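# Wind the cord onto the winder and set it down

## Task

Coil the entire cord around the winder along its long axis so it passes through both notches. No loop may sit farther than about a finger's width from the winder, and no more than roughly a finger's length of loose end may extend beyond the last notch the cord runs through. Afterwards, lay the winder on the table and release it.

## Robot and tools

Robot: two arms, left_arm and right_arm, each with a parallel two-finger gripper and a wrist camera. Bases sit in the scene frame at about (-0.006, +0.316, -0.005) m for left_arm and (-0.003, -0.314, -0.004) m for right_arm. Fixed cameras: cam_head_left, cam_head_right (on a rear beam), cam_high, cam_low; wrist cameras: cam_left_wrist, cam_right_wrist. All images are 896x504.

Frame: scene frame, origin at table-top height midway between the arms, +x out over the table, +y toward left_arm, +z up. Arm names do not match image left/right. Reported end_effector_position (m) and end_effector_quat_wxyz use this frame; the position is the point between the finger pads, about 1 cm behind the tips. Fingers point along the gripper's +z and open along its y. Printed poses may be off by a few cm, worse at long reach.

Shared row format (execute_actions and move): one row of 14 numbers for both arms together: dx, dy, dz, rx, ry, rz, opening for left_arm, then the same seven for right_arm. Each number is in [-1, 1]. dx..rz are offsets, not poses: they are measured from that arm's Hand target as it stood when the action or move began, along scene-frame axes, with rotation about the Hand target position. Scale: 1.0 = 0.6 m or 180 degrees; rx, ry, rz form one rotation vector. Opening is absolute: +1 fully open (0.094 m), -1 closed. To leave an arm still, send six zeros for its pose and repeat its current opening (a 0 opening is a real command, half open).

execute_actions(actions, cameras): actions is a list of actions; each action is a table of up to 15 rows, one per 1/30 s step. Every row is counted from the action's start pose, not the previous row; a short table holds its last row to step 15. Sending the same offset again moves further. An empty list returns camera images and the current scene info. cameras: list of names, ["all"], or []; an unknown name invalidates the call.

move(target, speed, blend, opening_speed, grip_force, blocking, cameras): straight-line path for each gripper. target is one 14-number row or a list of up to 15 rows; every row is an offset from the same starting Hand targets, not from the previous row. speed: m/s, 0.002 to 2.9, default 0.25 (turn rate twice that in rad/s), one value or one per target. blend: corner rounding in m for lists, 0 means stop at each. opening_speed: rate of opening change per second on the -1..+1 scale, at least 0.2; use it to close gently. grip_force: N per finger pad, 10 to 50 (50 = full), one value or one per arm; persists; low values close slowly. blocking=false returns after about 0.5 s while the move continues. Whole move is capped at 10 s. Paths ignore obstacles and the other arm; avoid routing close past an arm's own base (elbow can whip around). Faster moves stray more and hit harder.

wait(seconds): 0 to 3600, sends nothing new; a running move continues. stop(): brakes a running move. zoom_image(camera, region): region [x0, y0, x1, y1] in pixels of that camera's latest image, at most 504x504. read_manual(section): licence texts only. finished_scene(scene): the current scene's number; irreversible, call only once the cord is wound and the winder rests released on the table.

Results: each arm's end-effector pose, Hand target (last commanded pose after clipping; next offsets count from it), Joint positions (last = finger opening in m), joint velocities (may be omitted when all within noise), joint torques, grip_measured (opening on the -1..+1 scale, reads a bit wide when empty, narrower than a squeezed part), Tool commands. move adds a line such as done, off_target, moving, held or fault, plus limits (paced = pose clipped, held = steps withheld). done means at rest within 10 mm and 2 degrees; neither done nor off_target tells you about contact. FAULT, MOTOR HOT and OVER-TEMPERATURE lines warn of stops and overheating.

Behaviour: orientation commands are clipped to within 40 degrees of the current one per step. Friction and gravity often leave the gripper short or tilted; check after each move and send the remaining gap as a new offset. Tiny moves may not happen or may go sideways. A blocked arm keeps pressing until commanded back past its gripper. Grip ramps sharply to the force limit soon after contact; release by commanding an opening well above grip_measured.

Avoid: dropping the winder or letting anything leave the table, releasing parts while they move, fast impacts, hard pushes, contact between the two arms or grippers (clearance checks do not cover grippers or wrist cameras), bumping the fixtures (bar, base spacers, rear plate, low rail), strain on wrist camera cables, and long stretched holds that overheat motors. Loose objects may occasionally be nudged by outside pushes.

Each tool is called after ">>>" in YAML: its name, and indented under it one key for each argument.

## Session

>>> execute_actions:
  actions: []

Scene clock: 0.00 s.
left_arm: end_effector_position=(+0.3747, +0.3382, +0.0633) grip_measured=+1.000 end_effector_quat_wxyz=(+0.536, -0.054, +0.842, +0.027) | right_arm: end_effector_position=(+0.3791, -0.3273, +0.0804) grip_measured=+1.000 end_effector_quat_wxyz=(+0.594, +0.026, +0.798, -0.099)
Joint positions: left_arm=[0.006 1.522 0.345 0.739 -0.069 -0.065 0.094] | right_arm=[0.08 1.602 0.279 1.044 0.276 -0.052 0.094]
Joint velocities: within noise
Joint torques (N m): no reading
Heat: left arm: 40 °C; right arm: 42 °C.
Hand target: left_arm +0.3798, +0.3389, +0.0735; +0.550, -0.055, +0.833, +0.028 | right_arm +0.3823, -0.3271, +0.0884; +0.605, +0.029, +0.790, -0.098
Tool commands: left_gripper/opening=+1.0 right_gripper/opening=+1.0

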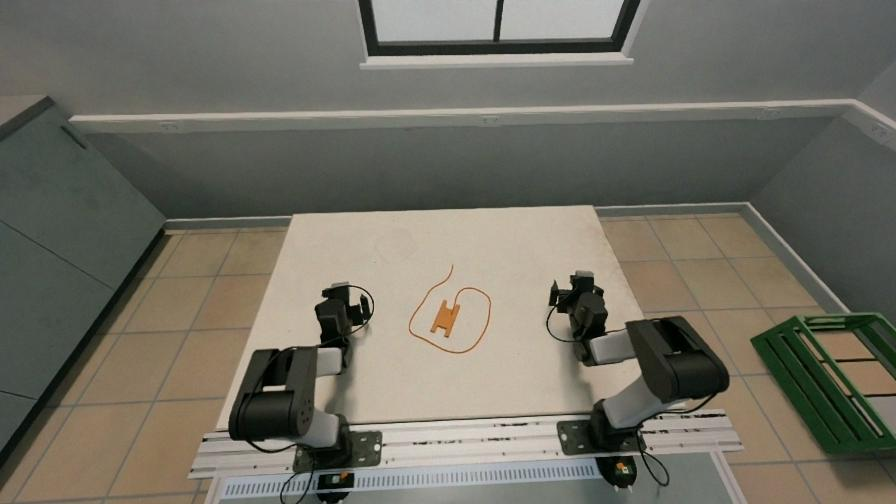

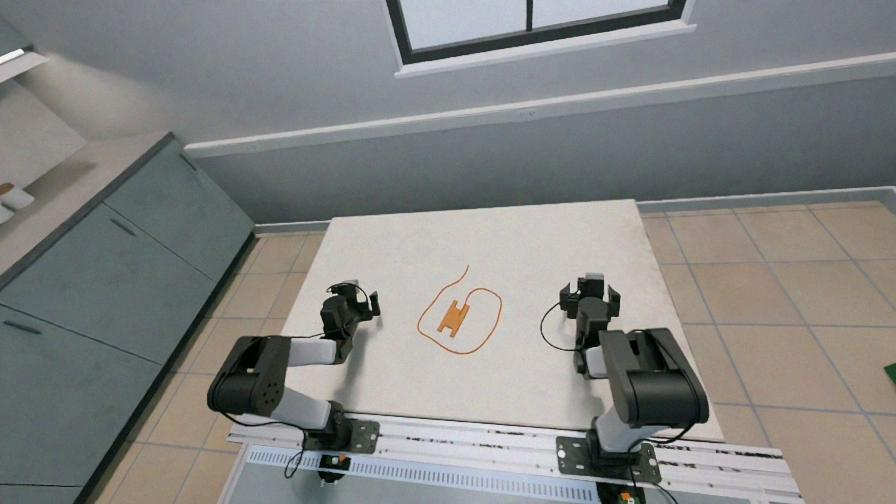

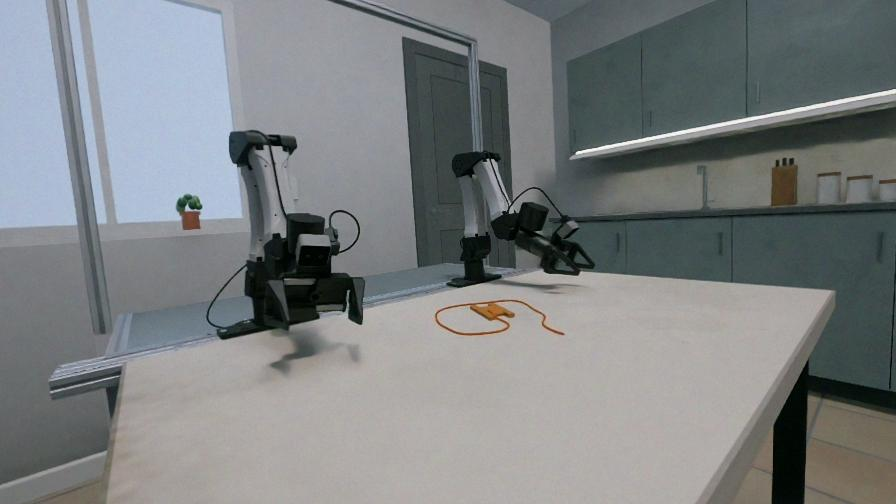

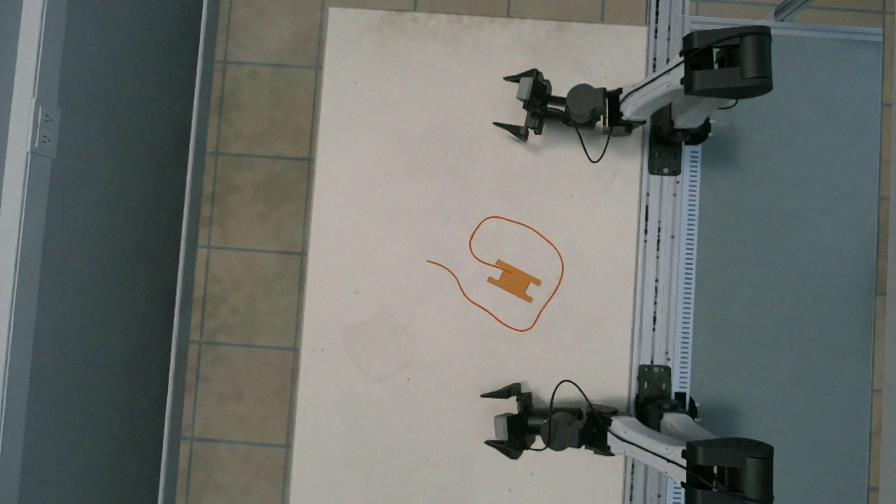

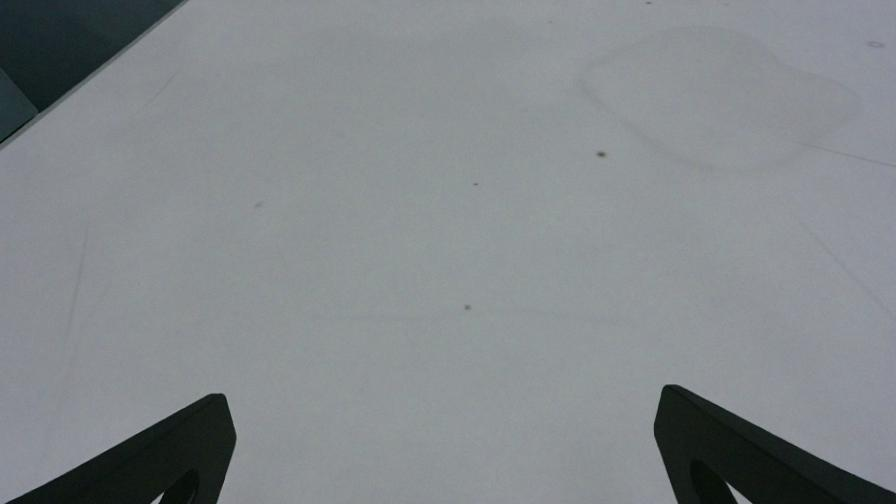

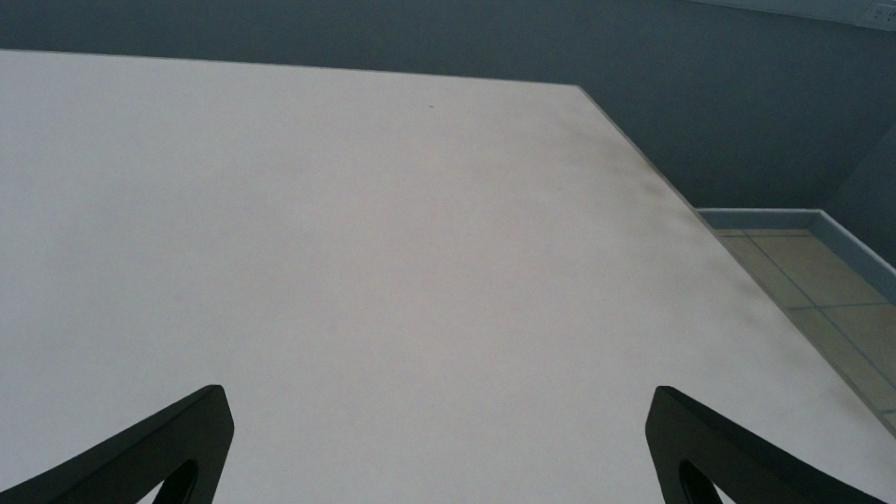

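>>> zoom_image:
  camera: "cam_high"
  region: [410, 190, 590, 350]

>>> zoom_image:
  camera: "cam_low"
  region: [425, 285, 575, 345]

Scaled by 2.800 from the camera's image (finer frame: 1280x720).

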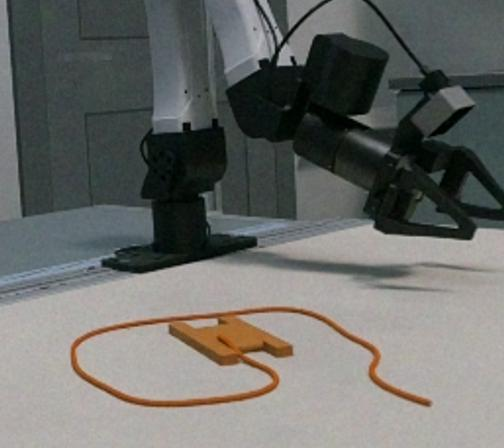

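Scaled by 3.360 from the camera's image (finer frame: 1280x720).

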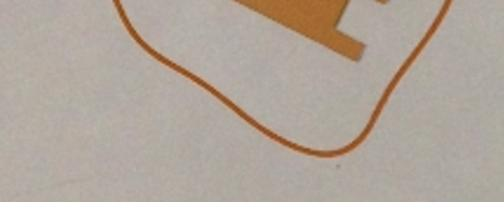

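>>> zoom_image:
  camera: "cam_low"
  region: [420, 205, 580, 340]

>>> zoom_image:
  camera: "cam_low"
  region: [475, 250, 555, 310]

>>> zoom_image:
  camera: "cam_high"
  region: [460, 290, 530, 330]

Scaled by 3.150 from the camera's image (finer frame: 1280x720).

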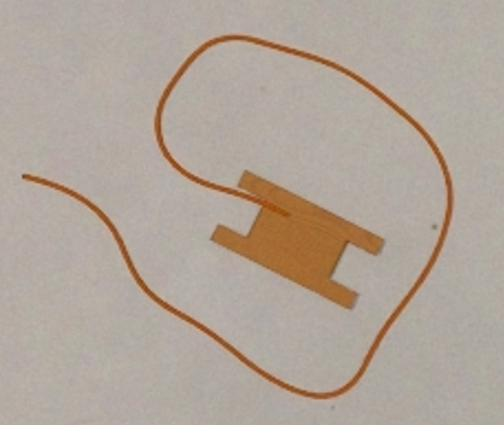

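Scaled by 6.300 from the camera's image (finer frame: 1280x720).

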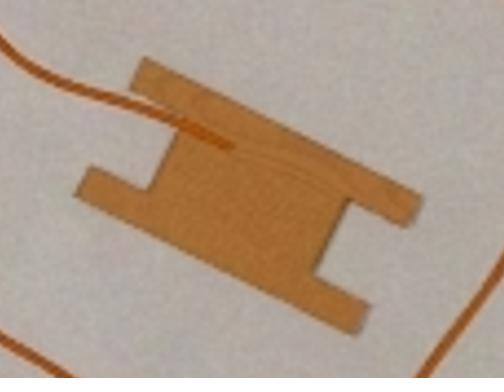

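Scaled by 7.200 from the camera's image (finer frame: 1280x720).

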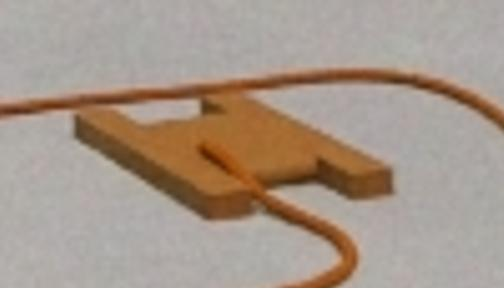

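>>> move:
  target: [-0.128,-0.4265,0.144,0.0665,0.370,-0.1655,0.0,-0.137,0.262,0.386,0.524,0.190,0.243,0.0]
  cameras: ["cam_left_wrist","cam_low","cam_high"]

Scene clock: 97.20 s.
left_arm: end_effector_position=(+0.3027, +0.0867, +0.1589) grip_measured=+0.002 end_effector_quat_wxyz=(+0.006, +0.229, +0.974, +0.004) | right_arm: end_effector_position=(+0.2990, -0.1720, +0.3218) grip_measured=+0.003 end_effector_quat_wxyz=(+0.163, +0.162, +0.689, +0.687)
Joint positions: left_arm=[-0.657 2.013 2.031 -1.568 0 -0.172 0.047] | right_arm=[-0.072 1.081 0.769 0.316 -1.171 1.562 0.047]
Joint torques (N m): left_arm=[-0.16 -6.54 7.46 0.23 0.02 -0.08] | right_arm=[0.25 -2.02 5.55 1.66 -0.05 -0.06]
Heat: left arm: 42 °C; right arm: 46 °C.
Hand target: left_arm +0.3030, +0.0829, +0.1600; +0.000, +0.226, +0.974, +0.000 | right_arm +0.3001, -0.1698, +0.3200; +0.160, +0.159, +0.689, +0.689
Off the commanded pose: left_arm 0.004 m, 1 deg | right_arm 0.003 m, 1 deg.
joint sent to its limit (left arm) — joint 4 (wrist pitch), lower limit. The joint targets still meet the commanded pose.
move: done
cam_left_wrist: T_world_to_cam=[[-0.46319, -0.88618, 0.01158, 0.21577], [-0.8068, 0.42704, 0.40831, 0.18122], [-0.36678, 0.17978, -0.91277, 0.33089]] pos_world=[0.36752, 0.05434, 0.22553]
Images, in order (width x height): cam_high 896x504, cam_low 896x504, cam_left_wrist 896x504.

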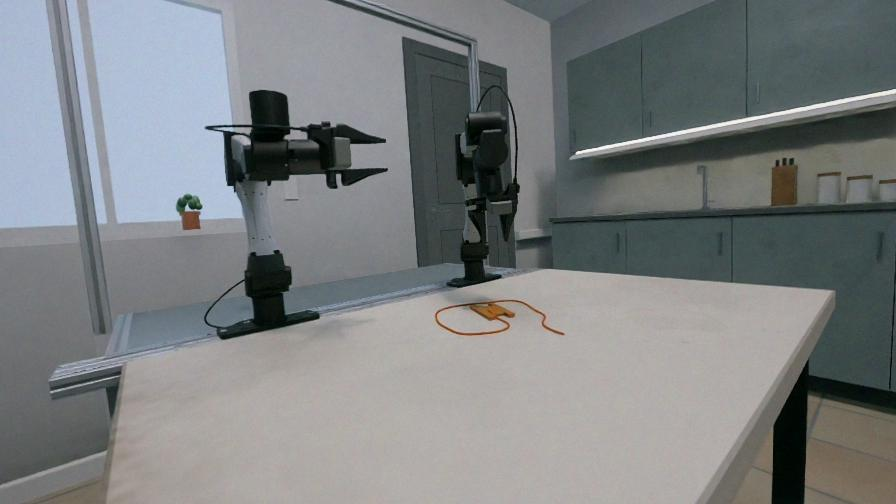

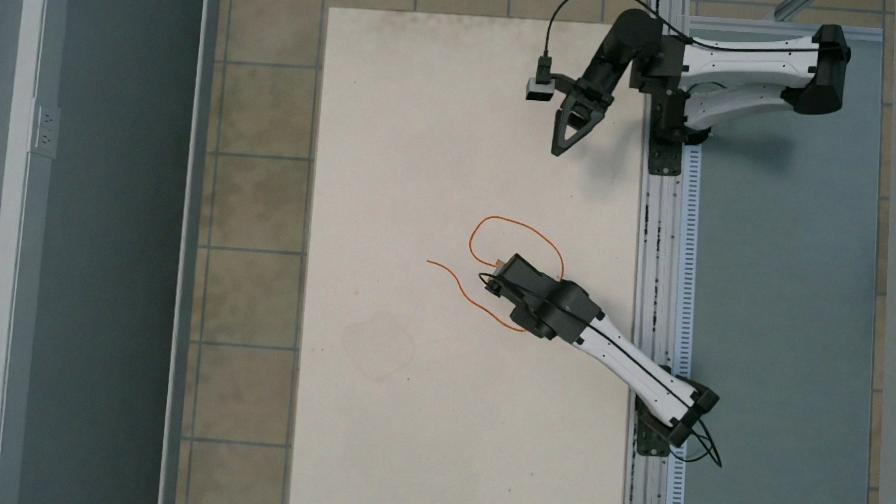

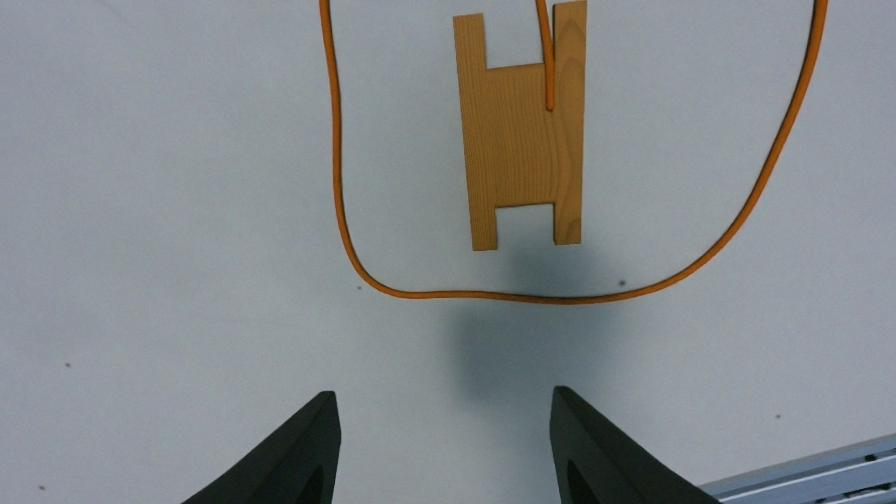

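>>> move:
  target: [-0.0422,-0.0137,-0.1833,0,0,0.0235,-0.36,0,0,0,0,0,0,0.0]
  cameras: ["cam_left_wrist","cam_high"]

Scene clock: 116.93 s.
left_arm: end_effector_position=(+0.2739, +0.0809, +0.0336) grip_measured=-0.358 end_effector_quat_wxyz=(-0.028, +0.195, +0.980, +0.017) | right_arm: end_effector_position=(+0.2990, -0.1720, +0.3221) grip_measured=+0.003 end_effector_quat_wxyz=(+0.163, +0.161, +0.689, +0.687)
Joint positions: left_arm=[-0.718 2.011 1.527 -1.137 0.007 -0.301 0.03] | right_arm=[-0.072 1.081 0.769 0.318 -1.171 1.563 0.047]
Joint torques (N m): left_arm=[-0.31 -11.52 4.75 0.46 -0.06 -0.15] | right_arm=[0.35 -2.06 5.49 1.77 -0.09 -0.04]
Heat: left arm: 44 °C; right arm: 44 °C.
Hand target: left_arm +0.2777, +0.0747, +0.0500; +0.000, +0.190, +0.982, +0.000 | right_arm +0.3001, -0.1698, +0.3200; +0.160, +0.159, +0.689, +0.689
Off the commanded pose: left_arm 0.018 m, 4 deg | right_arm 0.003 m, 1 deg.
move: off_target (left_arm)
cam_left_wrist: T_world_to_cam=[[-0.40033, -0.91637, -0.00006, 0.18443], [-0.80762, 0.35279, 0.47253, 0.21561], [-0.43299, 0.18922, -0.88131, 0.2233]] pos_world=[0.34465, 0.05069, 0.09493]
Images, in order (width x height): cam_high 896x504, cam_left_wrist 896x504.

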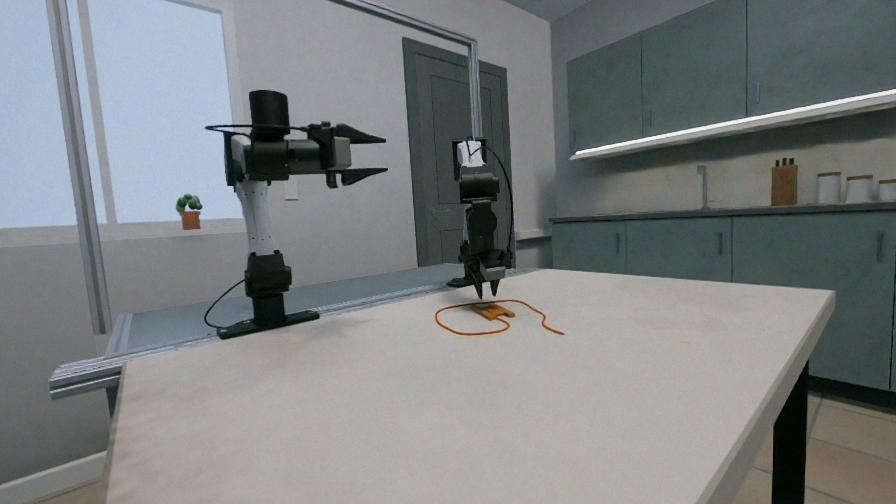

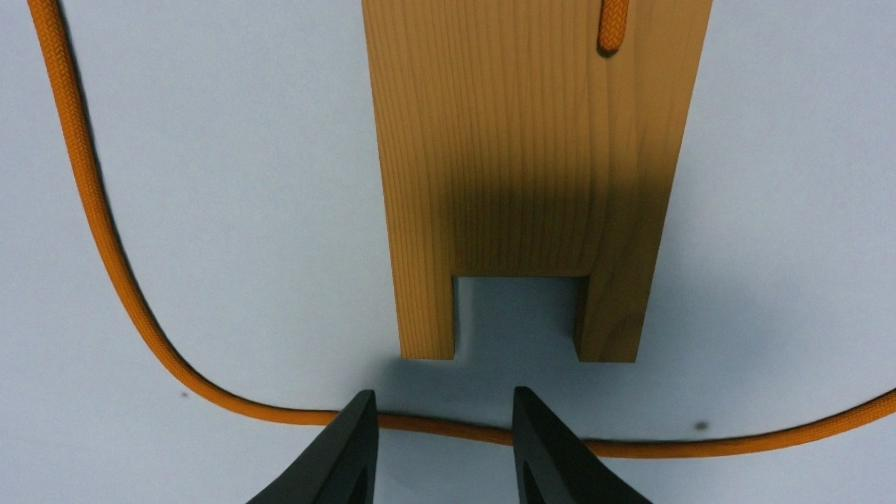

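>>> move:
  target: [0.0177,0.002,0.0,-0.014,-0.0153,0,-0.36,0,0,0,0,0,0,0.0]
  cameras: ["cam_left_wrist","cam_high"]

>>> zoom_image:
  camera: "cam_high"
  region: [440, 270, 540, 340]

Scene clock: 132.53 s.
left_arm: end_effector_position=(+0.2828, +0.0797, +0.0357) grip_measured=-0.358 end_effector_quat_wxyz=(+0.003, +0.189, +0.982, +0.000) | right_arm: end_effector_position=(+0.2990, -0.1720, +0.3221) grip_measured=+0.003 end_effector_quat_wxyz=(+0.163, +0.161, +0.689, +0.687)
Joint positions: left_arm=[-0.705 1.972 1.479 -1.058 0.008 -0.301 0.03] | right_arm=[-0.072 1.081 0.769 0.318 -1.171 1.563 0.047]
Joint torques (N m): left_arm=[0.54 -10.84 4.83 0.62 -0.03 0.09] | right_arm=[0.23 -1.85 5.74 1.76 -0.02 -0.08]
Heat: left arm: 46 °C; right arm: 44 °C.
Hand target: left_arm +0.2883, +0.0760, +0.0500; +0.028, +0.190, +0.981, -0.017 | right_arm +0.3001, -0.1698, +0.3200; +0.160, +0.159, +0.689, +0.689
Off the commanded pose: left_arm 0.016 m, 3 deg | right_arm 0.003 m, 1 deg.
move: off_target (left_arm)
cam_left_wrist: T_world_to_cam=[[-0.38968, -0.92073, 0.01991, 0.18351], [-0.83634, 0.36285, 0.41095, 0.23181], [-0.3856, 0.14348, -0.91144, 0.22057]] pos_world=[0.35043, 0.0532, 0.10212]
Images, in order (width x height): cam_high 896x504, cam_left_wrist 896x504.

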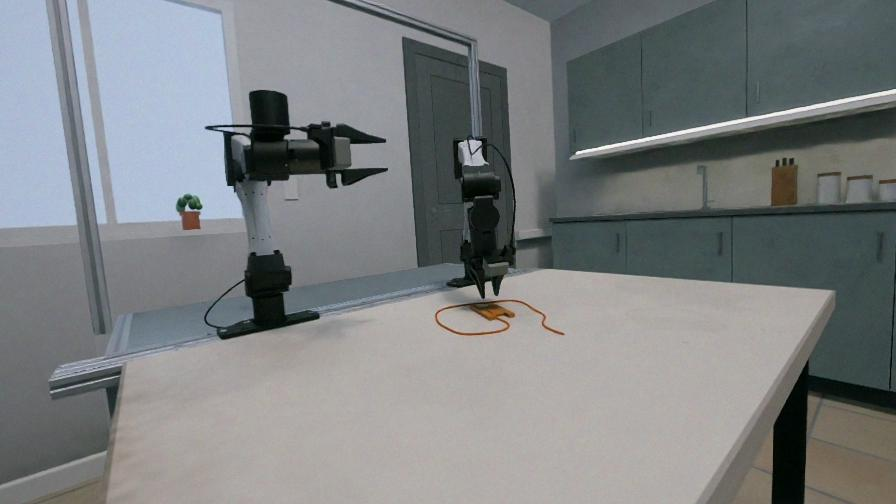

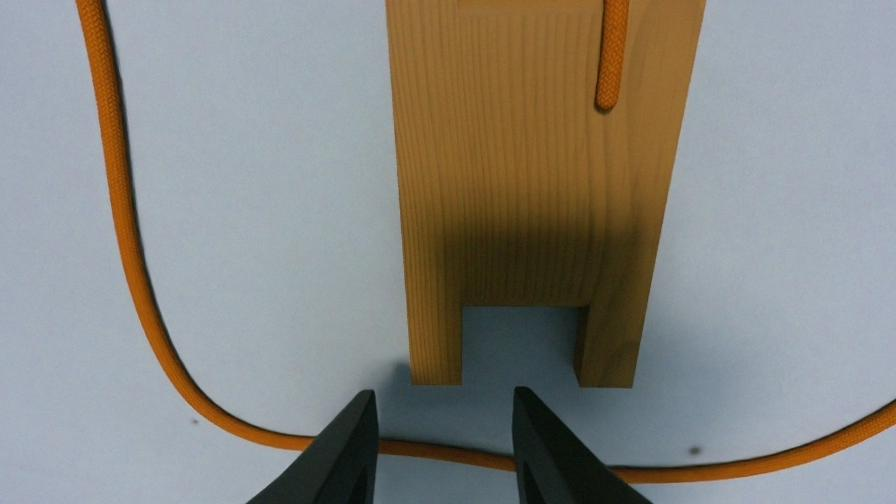

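Scaled by 5.040 from the camera's image (finer frame: 1280x720).

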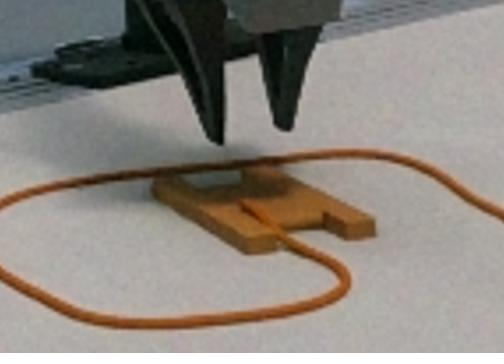

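>>> move:
  target: [0.004,0.004,-0.03,0,0,0,-0.36,0,0,0,0,0,0,0.0]
  speed: 0.1
  cameras: ["cam_left_wrist","cam_high"]

>>> zoom_image:
  camera: "cam_high"
  region: [440, 270, 540, 340]

Scene clock: 142.57 s.
left_arm: end_effector_position=(+0.2859, +0.0812, +0.0247) grip_measured=-0.358 end_effector_quat_wxyz=(+0.012, +0.187, +0.982, -0.004) | right_arm: end_effector_position=(+0.2990, -0.1720, +0.3221) grip_measured=+0.003 end_effector_quat_wxyz=(+0.163, +0.161, +0.689, +0.687)
Joint positions: left_arm=[-0.697 1.972 1.433 -0.993 0.008 -0.297 0.03] | right_arm=[-0.072 1.081 0.769 0.318 -1.171 1.563 0.047]
Joint torques (N m): left_arm=[0.69 -9.29 4.83 0.67 -0.03 0.13] | right_arm=[0.17 -1.81 5.67 1.74 0.04 -0.06]
Heat: left arm: 47 °C; right arm: 43 °C.
Hand target: left_arm +0.2907, +0.0783, +0.0320; +0.028, +0.190, +0.981, -0.017 | right_arm +0.3001, -0.1698, +0.3200; +0.160, +0.159, +0.689, +0.689
Off the commanded pose: left_arm 0.009 m, 2 deg | right_arm 0.003 m, 1 deg.
move: done
cam_left_wrist: T_world_to_cam=[[-0.38664, -0.92189, 0.02515, 0.18537], [-0.84386, 0.36465, 0.39362, 0.24088], [-0.37205, 0.13097, -0.91893, 0.20882]] pos_world=[0.35263, 0.05571, 0.09241]
Images, in order (width x height): cam_high 896x504, cam_left_wrist 896x504.

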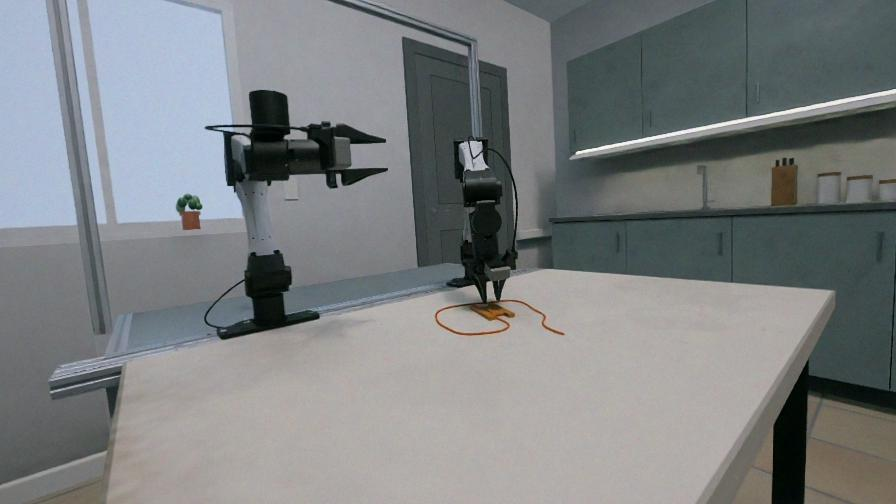

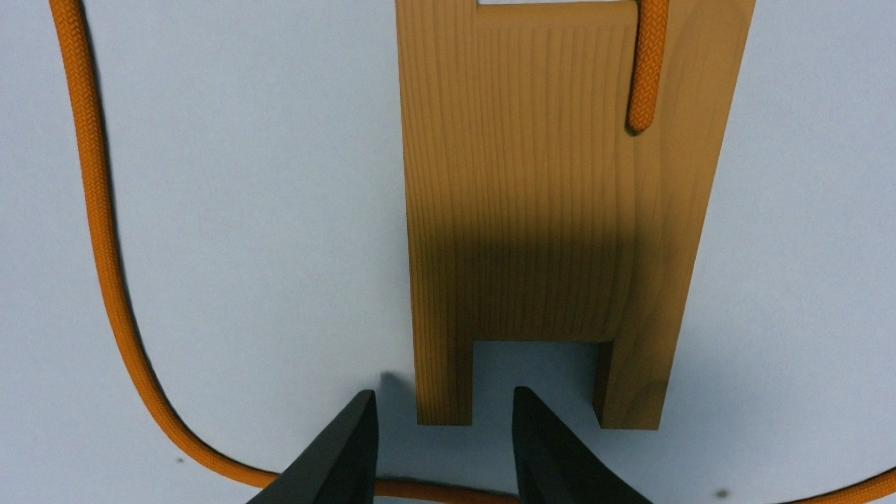

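Scaled by 5.040 from the camera's image (finer frame: 1280x720).

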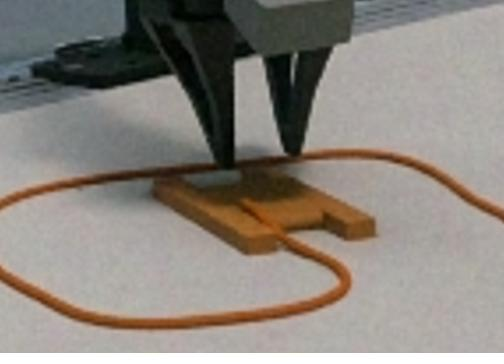

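>>> move:
  target:
    - [0.0,0.002,-0.028,0,0,0,-0.36,0,0,0,0,0,0,0.0]
    - [0.0,0.002,-0.028,0,0,0,-0.85,0,0,0,0,0,0,0.0]
  speed: 0.06
  cameras: ["cam_left_wrist","cam_high"]

>>> zoom_image:
  camera: "cam_high"
  region: [440, 270, 540, 340]

Scene clock: 149.33 s.
left_arm: end_effector_position=(+0.2867, +0.0809, +0.0141) grip_measured=-0.762 end_effector_quat_wxyz=(+0.020, +0.187, +0.982, -0.010) | right_arm: end_effector_position=(+0.2990, -0.1720, +0.3221) grip_measured=+0.003 end_effector_quat_wxyz=(+0.163, +0.161, +0.689, +0.687)
Joint positions: left_arm=[-0.695 1.972 1.388 -0.929 0.01 -0.294 0.011] | right_arm=[-0.072 1.081 0.769 0.318 -1.171 1.563 0.047]
Joint torques (N m): left_arm=[0.79 -7.91 4.81 0.72 -0.04 0.11] | right_arm=[0.35 -2.07 5.61 1.75 -0.01 -0.04]
Heat: left arm: 47 °C; right arm: 43 °C.
Hand target: left_arm +0.2908, +0.0796, +0.0152; +0.028, +0.190, +0.981, -0.017 | right_arm +0.3001, -0.1698, +0.3200; +0.160, +0.159, +0.689, +0.689
Off the commanded pose: left_arm 0.004 m, 1 deg | right_arm 0.003 m, 1 deg.
move: done
cam_left_wrist: T_world_to_cam=[[-0.38801, -0.92109, 0.03222, 0.18597], [-0.84845, 0.37063, 0.37784, 0.24687], [-0.35997, 0.11927, -0.92531, 0.19699]] pos_world=[0.35253, 0.05631, 0.08301]
Images, in order (width x height): cam_high 896x504, cam_left_wrist 896x504.

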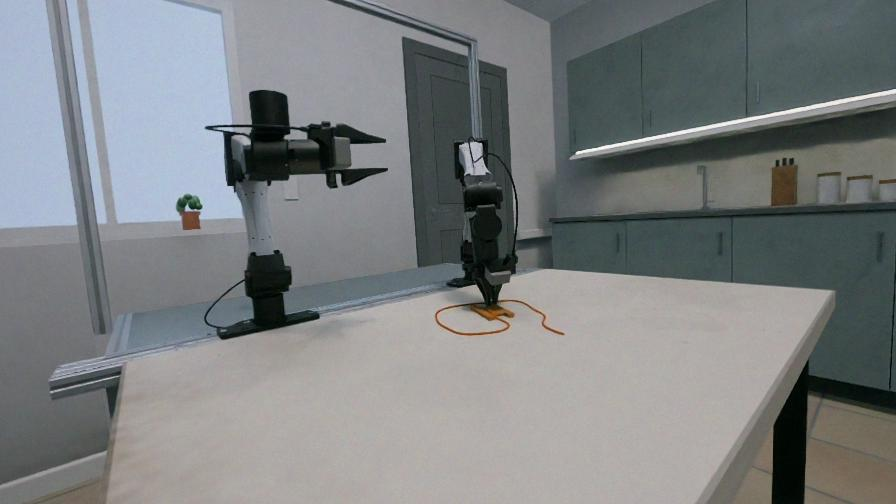

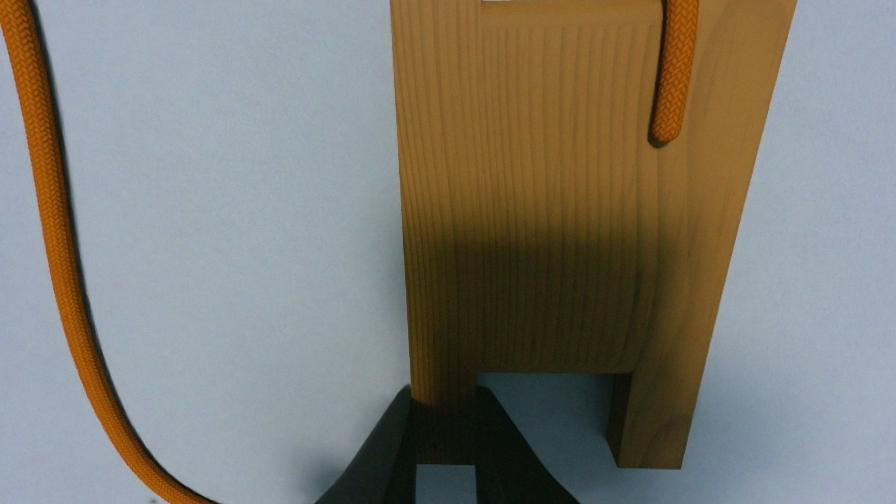

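Scaled by 5.040 from the camera's image (finer frame: 1280x720).

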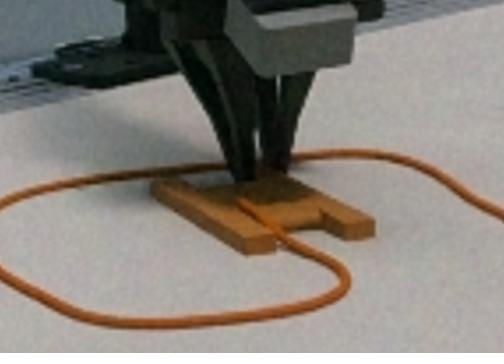

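>>> move:
  target: [0.165,-0.049,0.341,0.01,0.01,0,-1,0.133,0.128,-0.179,0,0,0.022,-0.3]
  speed: 0.2
  cameras: ["cam_left_wrist","cam_right_wrist","cam_high","cam_head_right"]

>>> zoom_image:
  camera: "cam_high"
  region: [400, 170, 600, 340]

Scene clock: 168.67 s.
left_arm: end_effector_position=(+0.3866, +0.0506, +0.2188) grip_measured=-0.762 end_effector_quat_wxyz=(+0.149, +0.183, +0.970, -0.062) | right_arm: end_effector_position=(+0.3731, -0.0961, +0.2061) grip_measured=-0.297 end_effector_quat_wxyz=(+0.126, +0.142, +0.699, +0.690)
Joint positions: left_arm=[-0.609 2.213 2.555 -1.576 0.01 -0.215 0.011] | right_arm=[0.17 1.662 0.743 0.894 -1.011 1.56 0.033]
Joint torques (N m): left_arm=[0.59 -7.64 6.93 1.01 -0.04 0.13] | right_arm=[0.16 -6.31 7.42 1.8 0.11 -0.09]
Heat: left arm: 47 °C; right arm: 44 °C.
Hand target: left_arm +0.3898, +0.0502, +0.2197; +0.009, +0.190, +0.982, -0.005 | right_arm +0.3799, -0.0930, +0.2125; +0.136, +0.135, +0.694, +0.694
Off the commanded pose: left_arm 0.003 m, 17 deg | right_arm 0.010 m, 2 deg.
joint sent to its limit (left arm) — joint 4 (wrist pitch), lower limit. The joint targets are off in orientation, not in position.
move: off_target (left_arm)
cam_left_wrist: T_world_to_cam=[[-0.39752, -0.91415, 0.07938, 0.18314], [-0.90786, 0.4044, 0.11071, 0.34519], [-0.13331, -0.02806, -0.99068, 0.36012]] pos_world=[0.4342, 0.03793, 0.30401]
cam_right_wrist: T_world_to_cam=[[-0.01025, -0.01871, -0.99977, 0.20736], [-0.99717, -0.07429, 0.01161, 0.40007], [-0.07449, 0.99706, -0.0179, 0.21664]] pos_world=[0.4172, -0.1824, 0.20654]
Images, in order (width x height): cam_head_right 896x504, cam_high 896x504, cam_left_wrist 896x504, cam_right_wrist 896x504.

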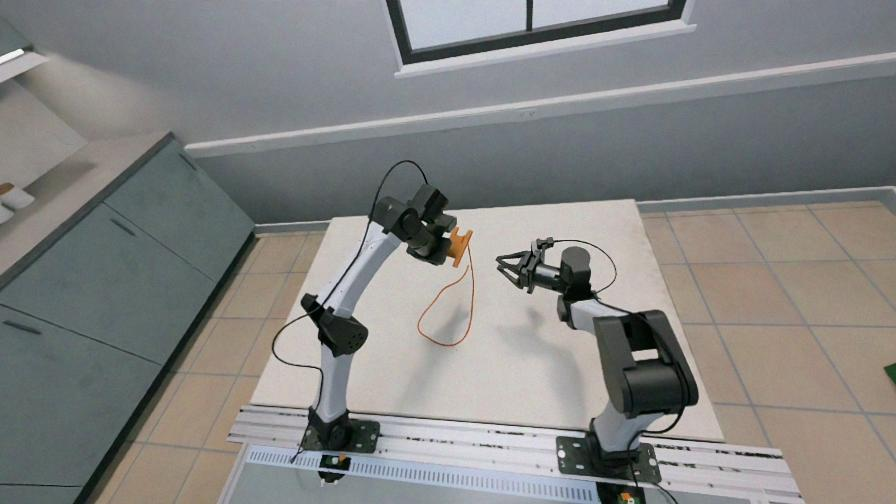

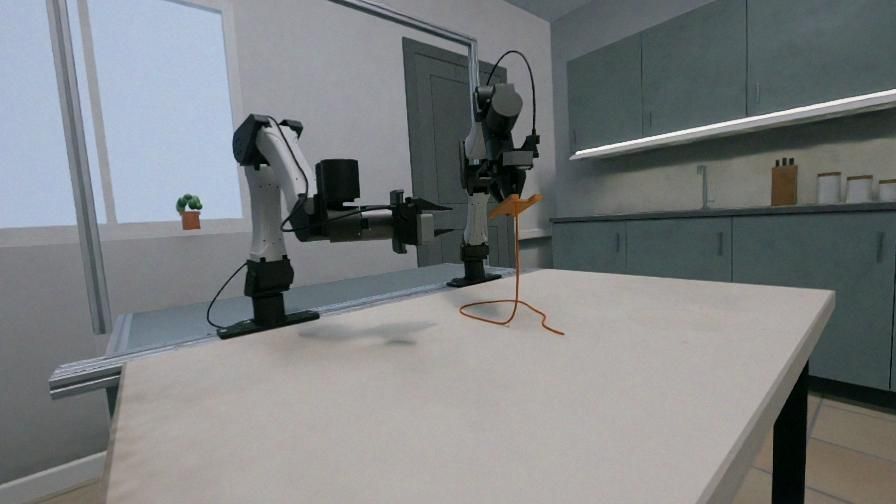

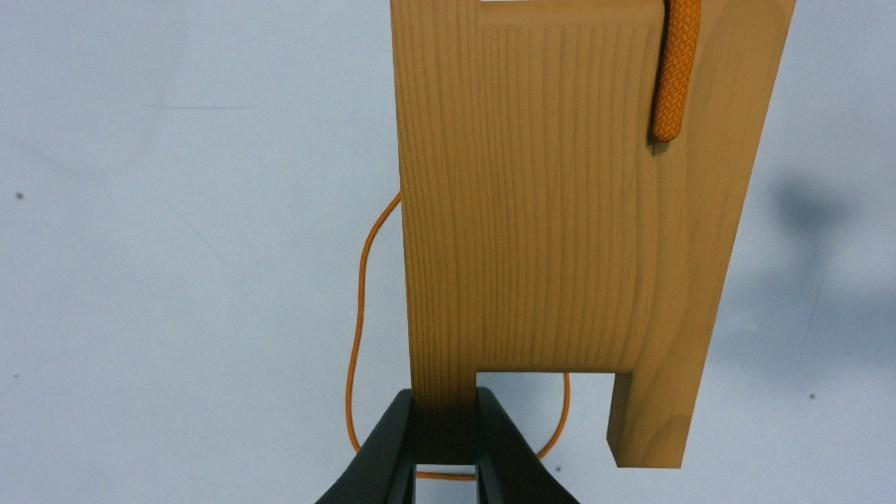

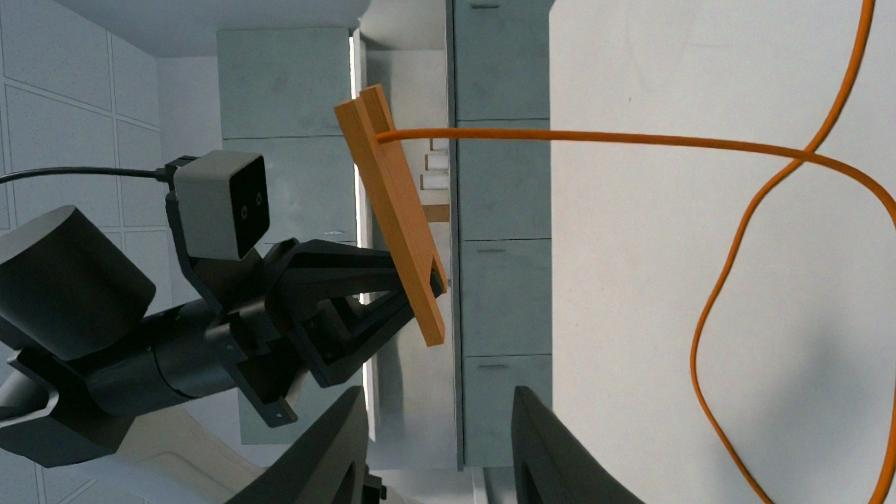

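Scaled by 2.520 from the camera's image (finer frame: 1280x720).

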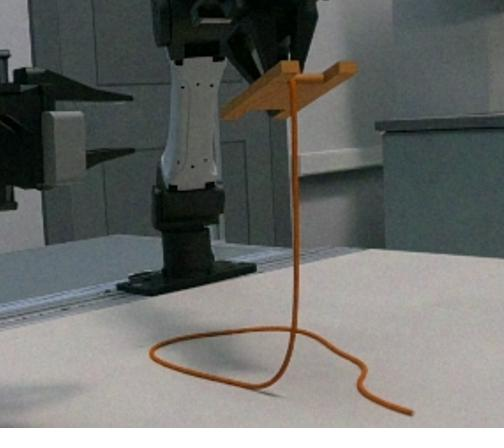

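>>> move:
  target: [0,0,0,0,0,0,-1,0.0397,0.0658,0.0417,-0.052,-0.089,0,-0.4]
  speed: 0.2
  cameras: ["cam_left_wrist","cam_right_wrist","cam_high"]

>>> zoom_image:
  camera: "cam_high"
  region: [400, 170, 600, 280]

Scene clock: 192.07 s.
left_arm: end_effector_position=(+0.3866, +0.0506, +0.2188) grip_measured=-0.762 end_effector_quat_wxyz=(+0.149, +0.183, +0.970, -0.062) | right_arm: end_effector_position=(+0.3972, -0.0572, +0.2342) grip_measured=-0.397 end_effector_quat_wxyz=(+0.233, +0.031, +0.724, +0.649)
Joint positions: left_arm=[-0.609 2.213 2.555 -1.576 0.01 -0.215 0.011] | right_arm=[0.272 1.685 0.948 0.663 -0.902 1.202 0.028]
Joint torques (N m): left_arm=[0.58 -7.77 6.98 1.01 -0.04 0.14] | right_arm=[0.25 -7.31 7.8 1.63 0.03 -0.22]
Heat: left arm: 47 °C; right arm: 47 °C.
Hand target: left_arm +0.3898, +0.0502, +0.2198; +0.010, +0.190, +0.982, -0.005 | right_arm +0.4037, -0.0535, +0.2377; +0.242, +0.026, +0.722, +0.648
Off the commanded pose: left_arm 0.003 m, 17 deg | right_arm 0.008 m, 1 deg.
joint sent to its limit (left arm) — joint 4 (wrist pitch), lower limit. The joint targets are off in orientation, not in position.
move: done
cam_left_wrist: T_world_to_cam=[[-0.39752, -0.91415, 0.07938, 0.18314], [-0.90786, 0.4044, 0.11071, 0.34519], [-0.13331, -0.02806, -0.99068, 0.36012]] pos_world=[0.4342, 0.03793, 0.30401]
cam_right_wrist: T_world_to_cam=[[0.27064, -0.16572, -0.94831, 0.10444], [-0.96142, -0.09701, -0.25742, 0.47421], [-0.04934, 0.98139, -0.18558, 0.2085]] pos_world=[0.43793, -0.1413, 0.25981]
Images, in order (width x height): cam_high 896x504, cam_left_wrist 896x504, cam_right_wrist 896x504.

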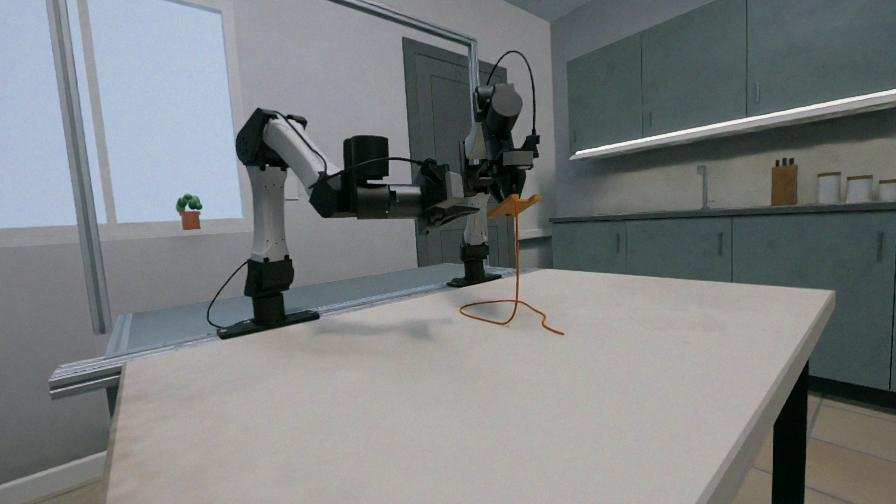

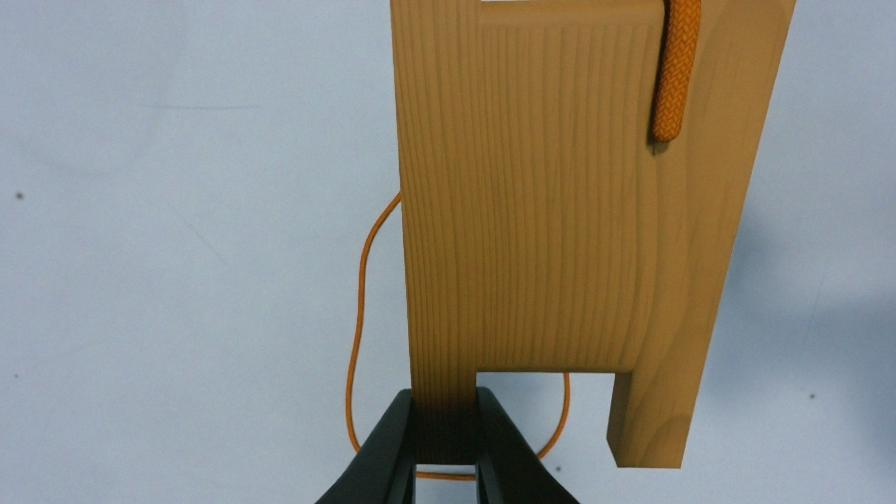

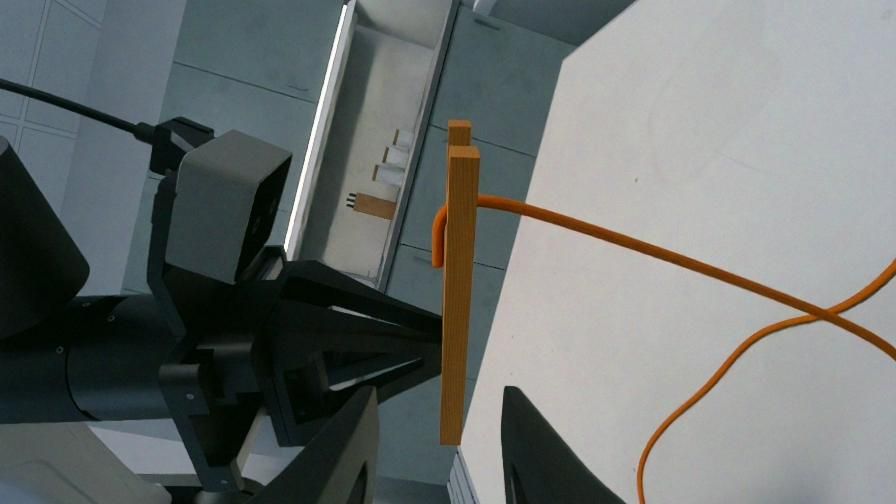

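Scaled by 2.520 from the camera's image (finer frame: 1280x720).

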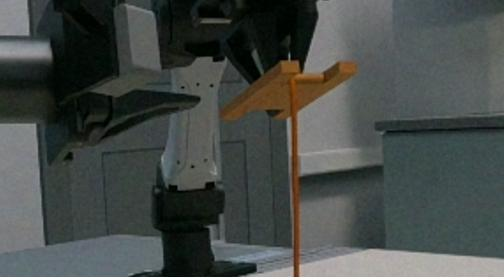

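>>> move:
  target:
    - [0,0,0,0,0,0,-1,0.0305,0.0785,-0.0093,0,0,0,-0.4]
    - [0,0,0,0,0,0,-1,0.0305,0.0785,-0.0093,0,0,0,-1]
  speed: 0.1
  cameras: ["cam_left_wrist","cam_right_wrist","cam_high"]

>>> zoom_image:
  camera: "cam_high"
  region: [400, 170, 600, 280]

Scene clock: 200.87 s.
left_arm: end_effector_position=(+0.3866, +0.0504, +0.2188) grip_measured=-0.762 end_effector_quat_wxyz=(+0.149, +0.183, +0.970, -0.062) | right_arm: end_effector_position=(+0.4156, -0.0104, +0.2288) grip_measured=-0.853 end_effector_quat_wxyz=(+0.233, +0.031, +0.725, +0.647)
Joint positions: left_arm=[-0.609 2.213 2.555 -1.576 0.011 -0.215 0.011] | right_arm=[0.377 1.808 1.077 0.659 -0.796 1.207 0.007]
Joint torques (N m): left_arm=[0.64 -7.73 6.98 1.01 -0.04 0.14] | right_arm=[0.16 -8.27 8.34 1.7 0.08 -0.26]
Heat: left arm: 47 °C; right arm: 47 °C.
Hand target: left_arm +0.3899, +0.0502, +0.2198; +0.010, +0.190, +0.982, -0.005 | right_arm +0.4220, -0.0064, +0.2322; +0.242, +0.026, +0.722, +0.648
Off the commanded pose: left_arm 0.003 m, 17 deg | right_arm 0.008 m, 1 deg.
joint sent to its limit (left arm) — joint 4 (wrist pitch), lower limit. The joint targets are off in orientation, not in position.
move: done
cam_left_wrist: T_world_to_cam=[[-0.39772, -0.91399, 0.08019, 0.18289], [-0.90775, 0.4047, 0.11046, 0.34525], [-0.13341, -0.02886, -0.99064, 0.36018]] pos_world=[0.4342, 0.03783, 0.30401]
cam_right_wrist: T_world_to_cam=[[0.2697, -0.17018, -0.94779, 0.10227], [-0.96166, -0.09835, -0.25599, 0.49476], [-0.04965, 0.98049, -0.19018, 0.16365]] pos_world=[0.45634, -0.09439, 0.25471]
Images, in order (width x height): cam_high 896x504, cam_left_wrist 896x504, cam_right_wrist 896x504.

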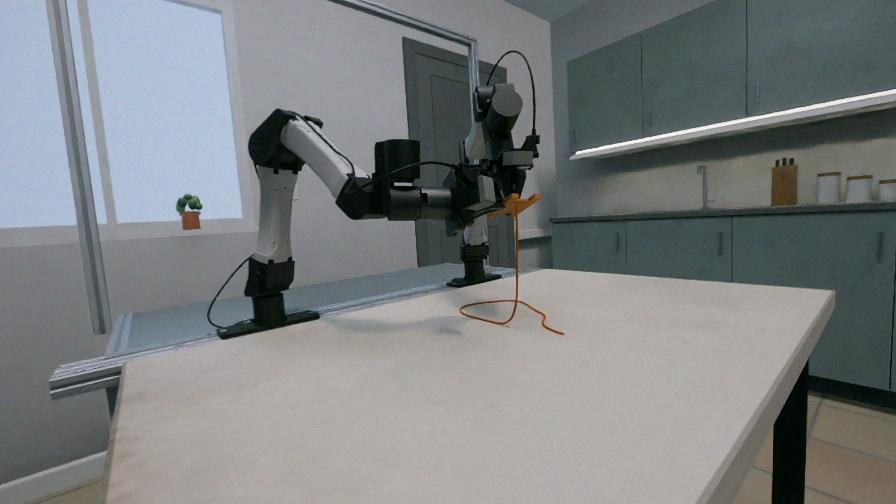

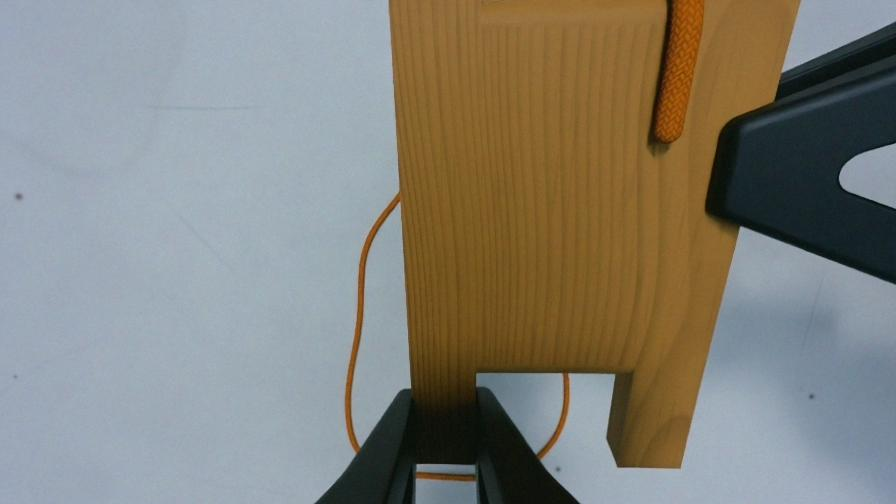

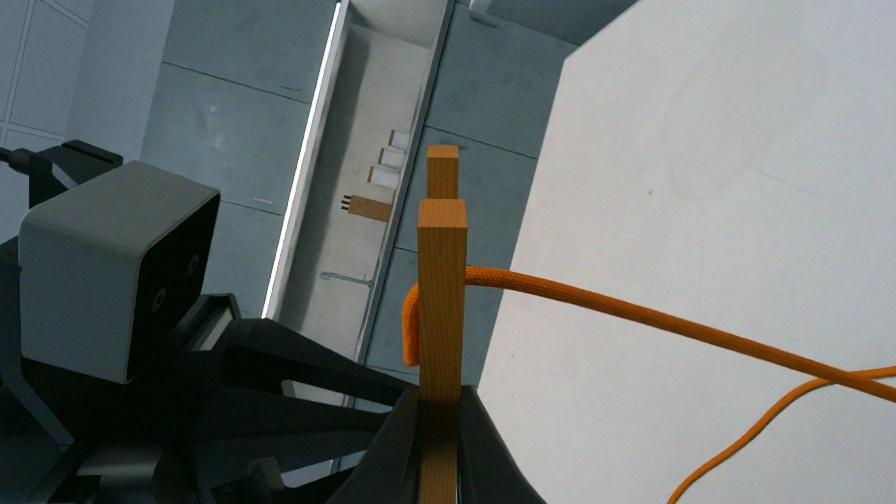

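Scaled by 2.520 from the camera's image (finer frame: 1280x720).

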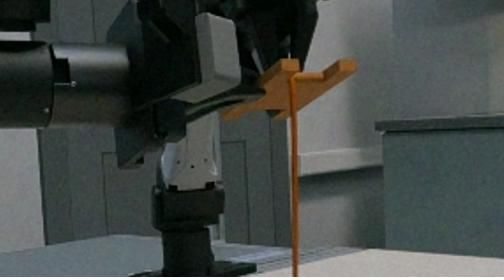

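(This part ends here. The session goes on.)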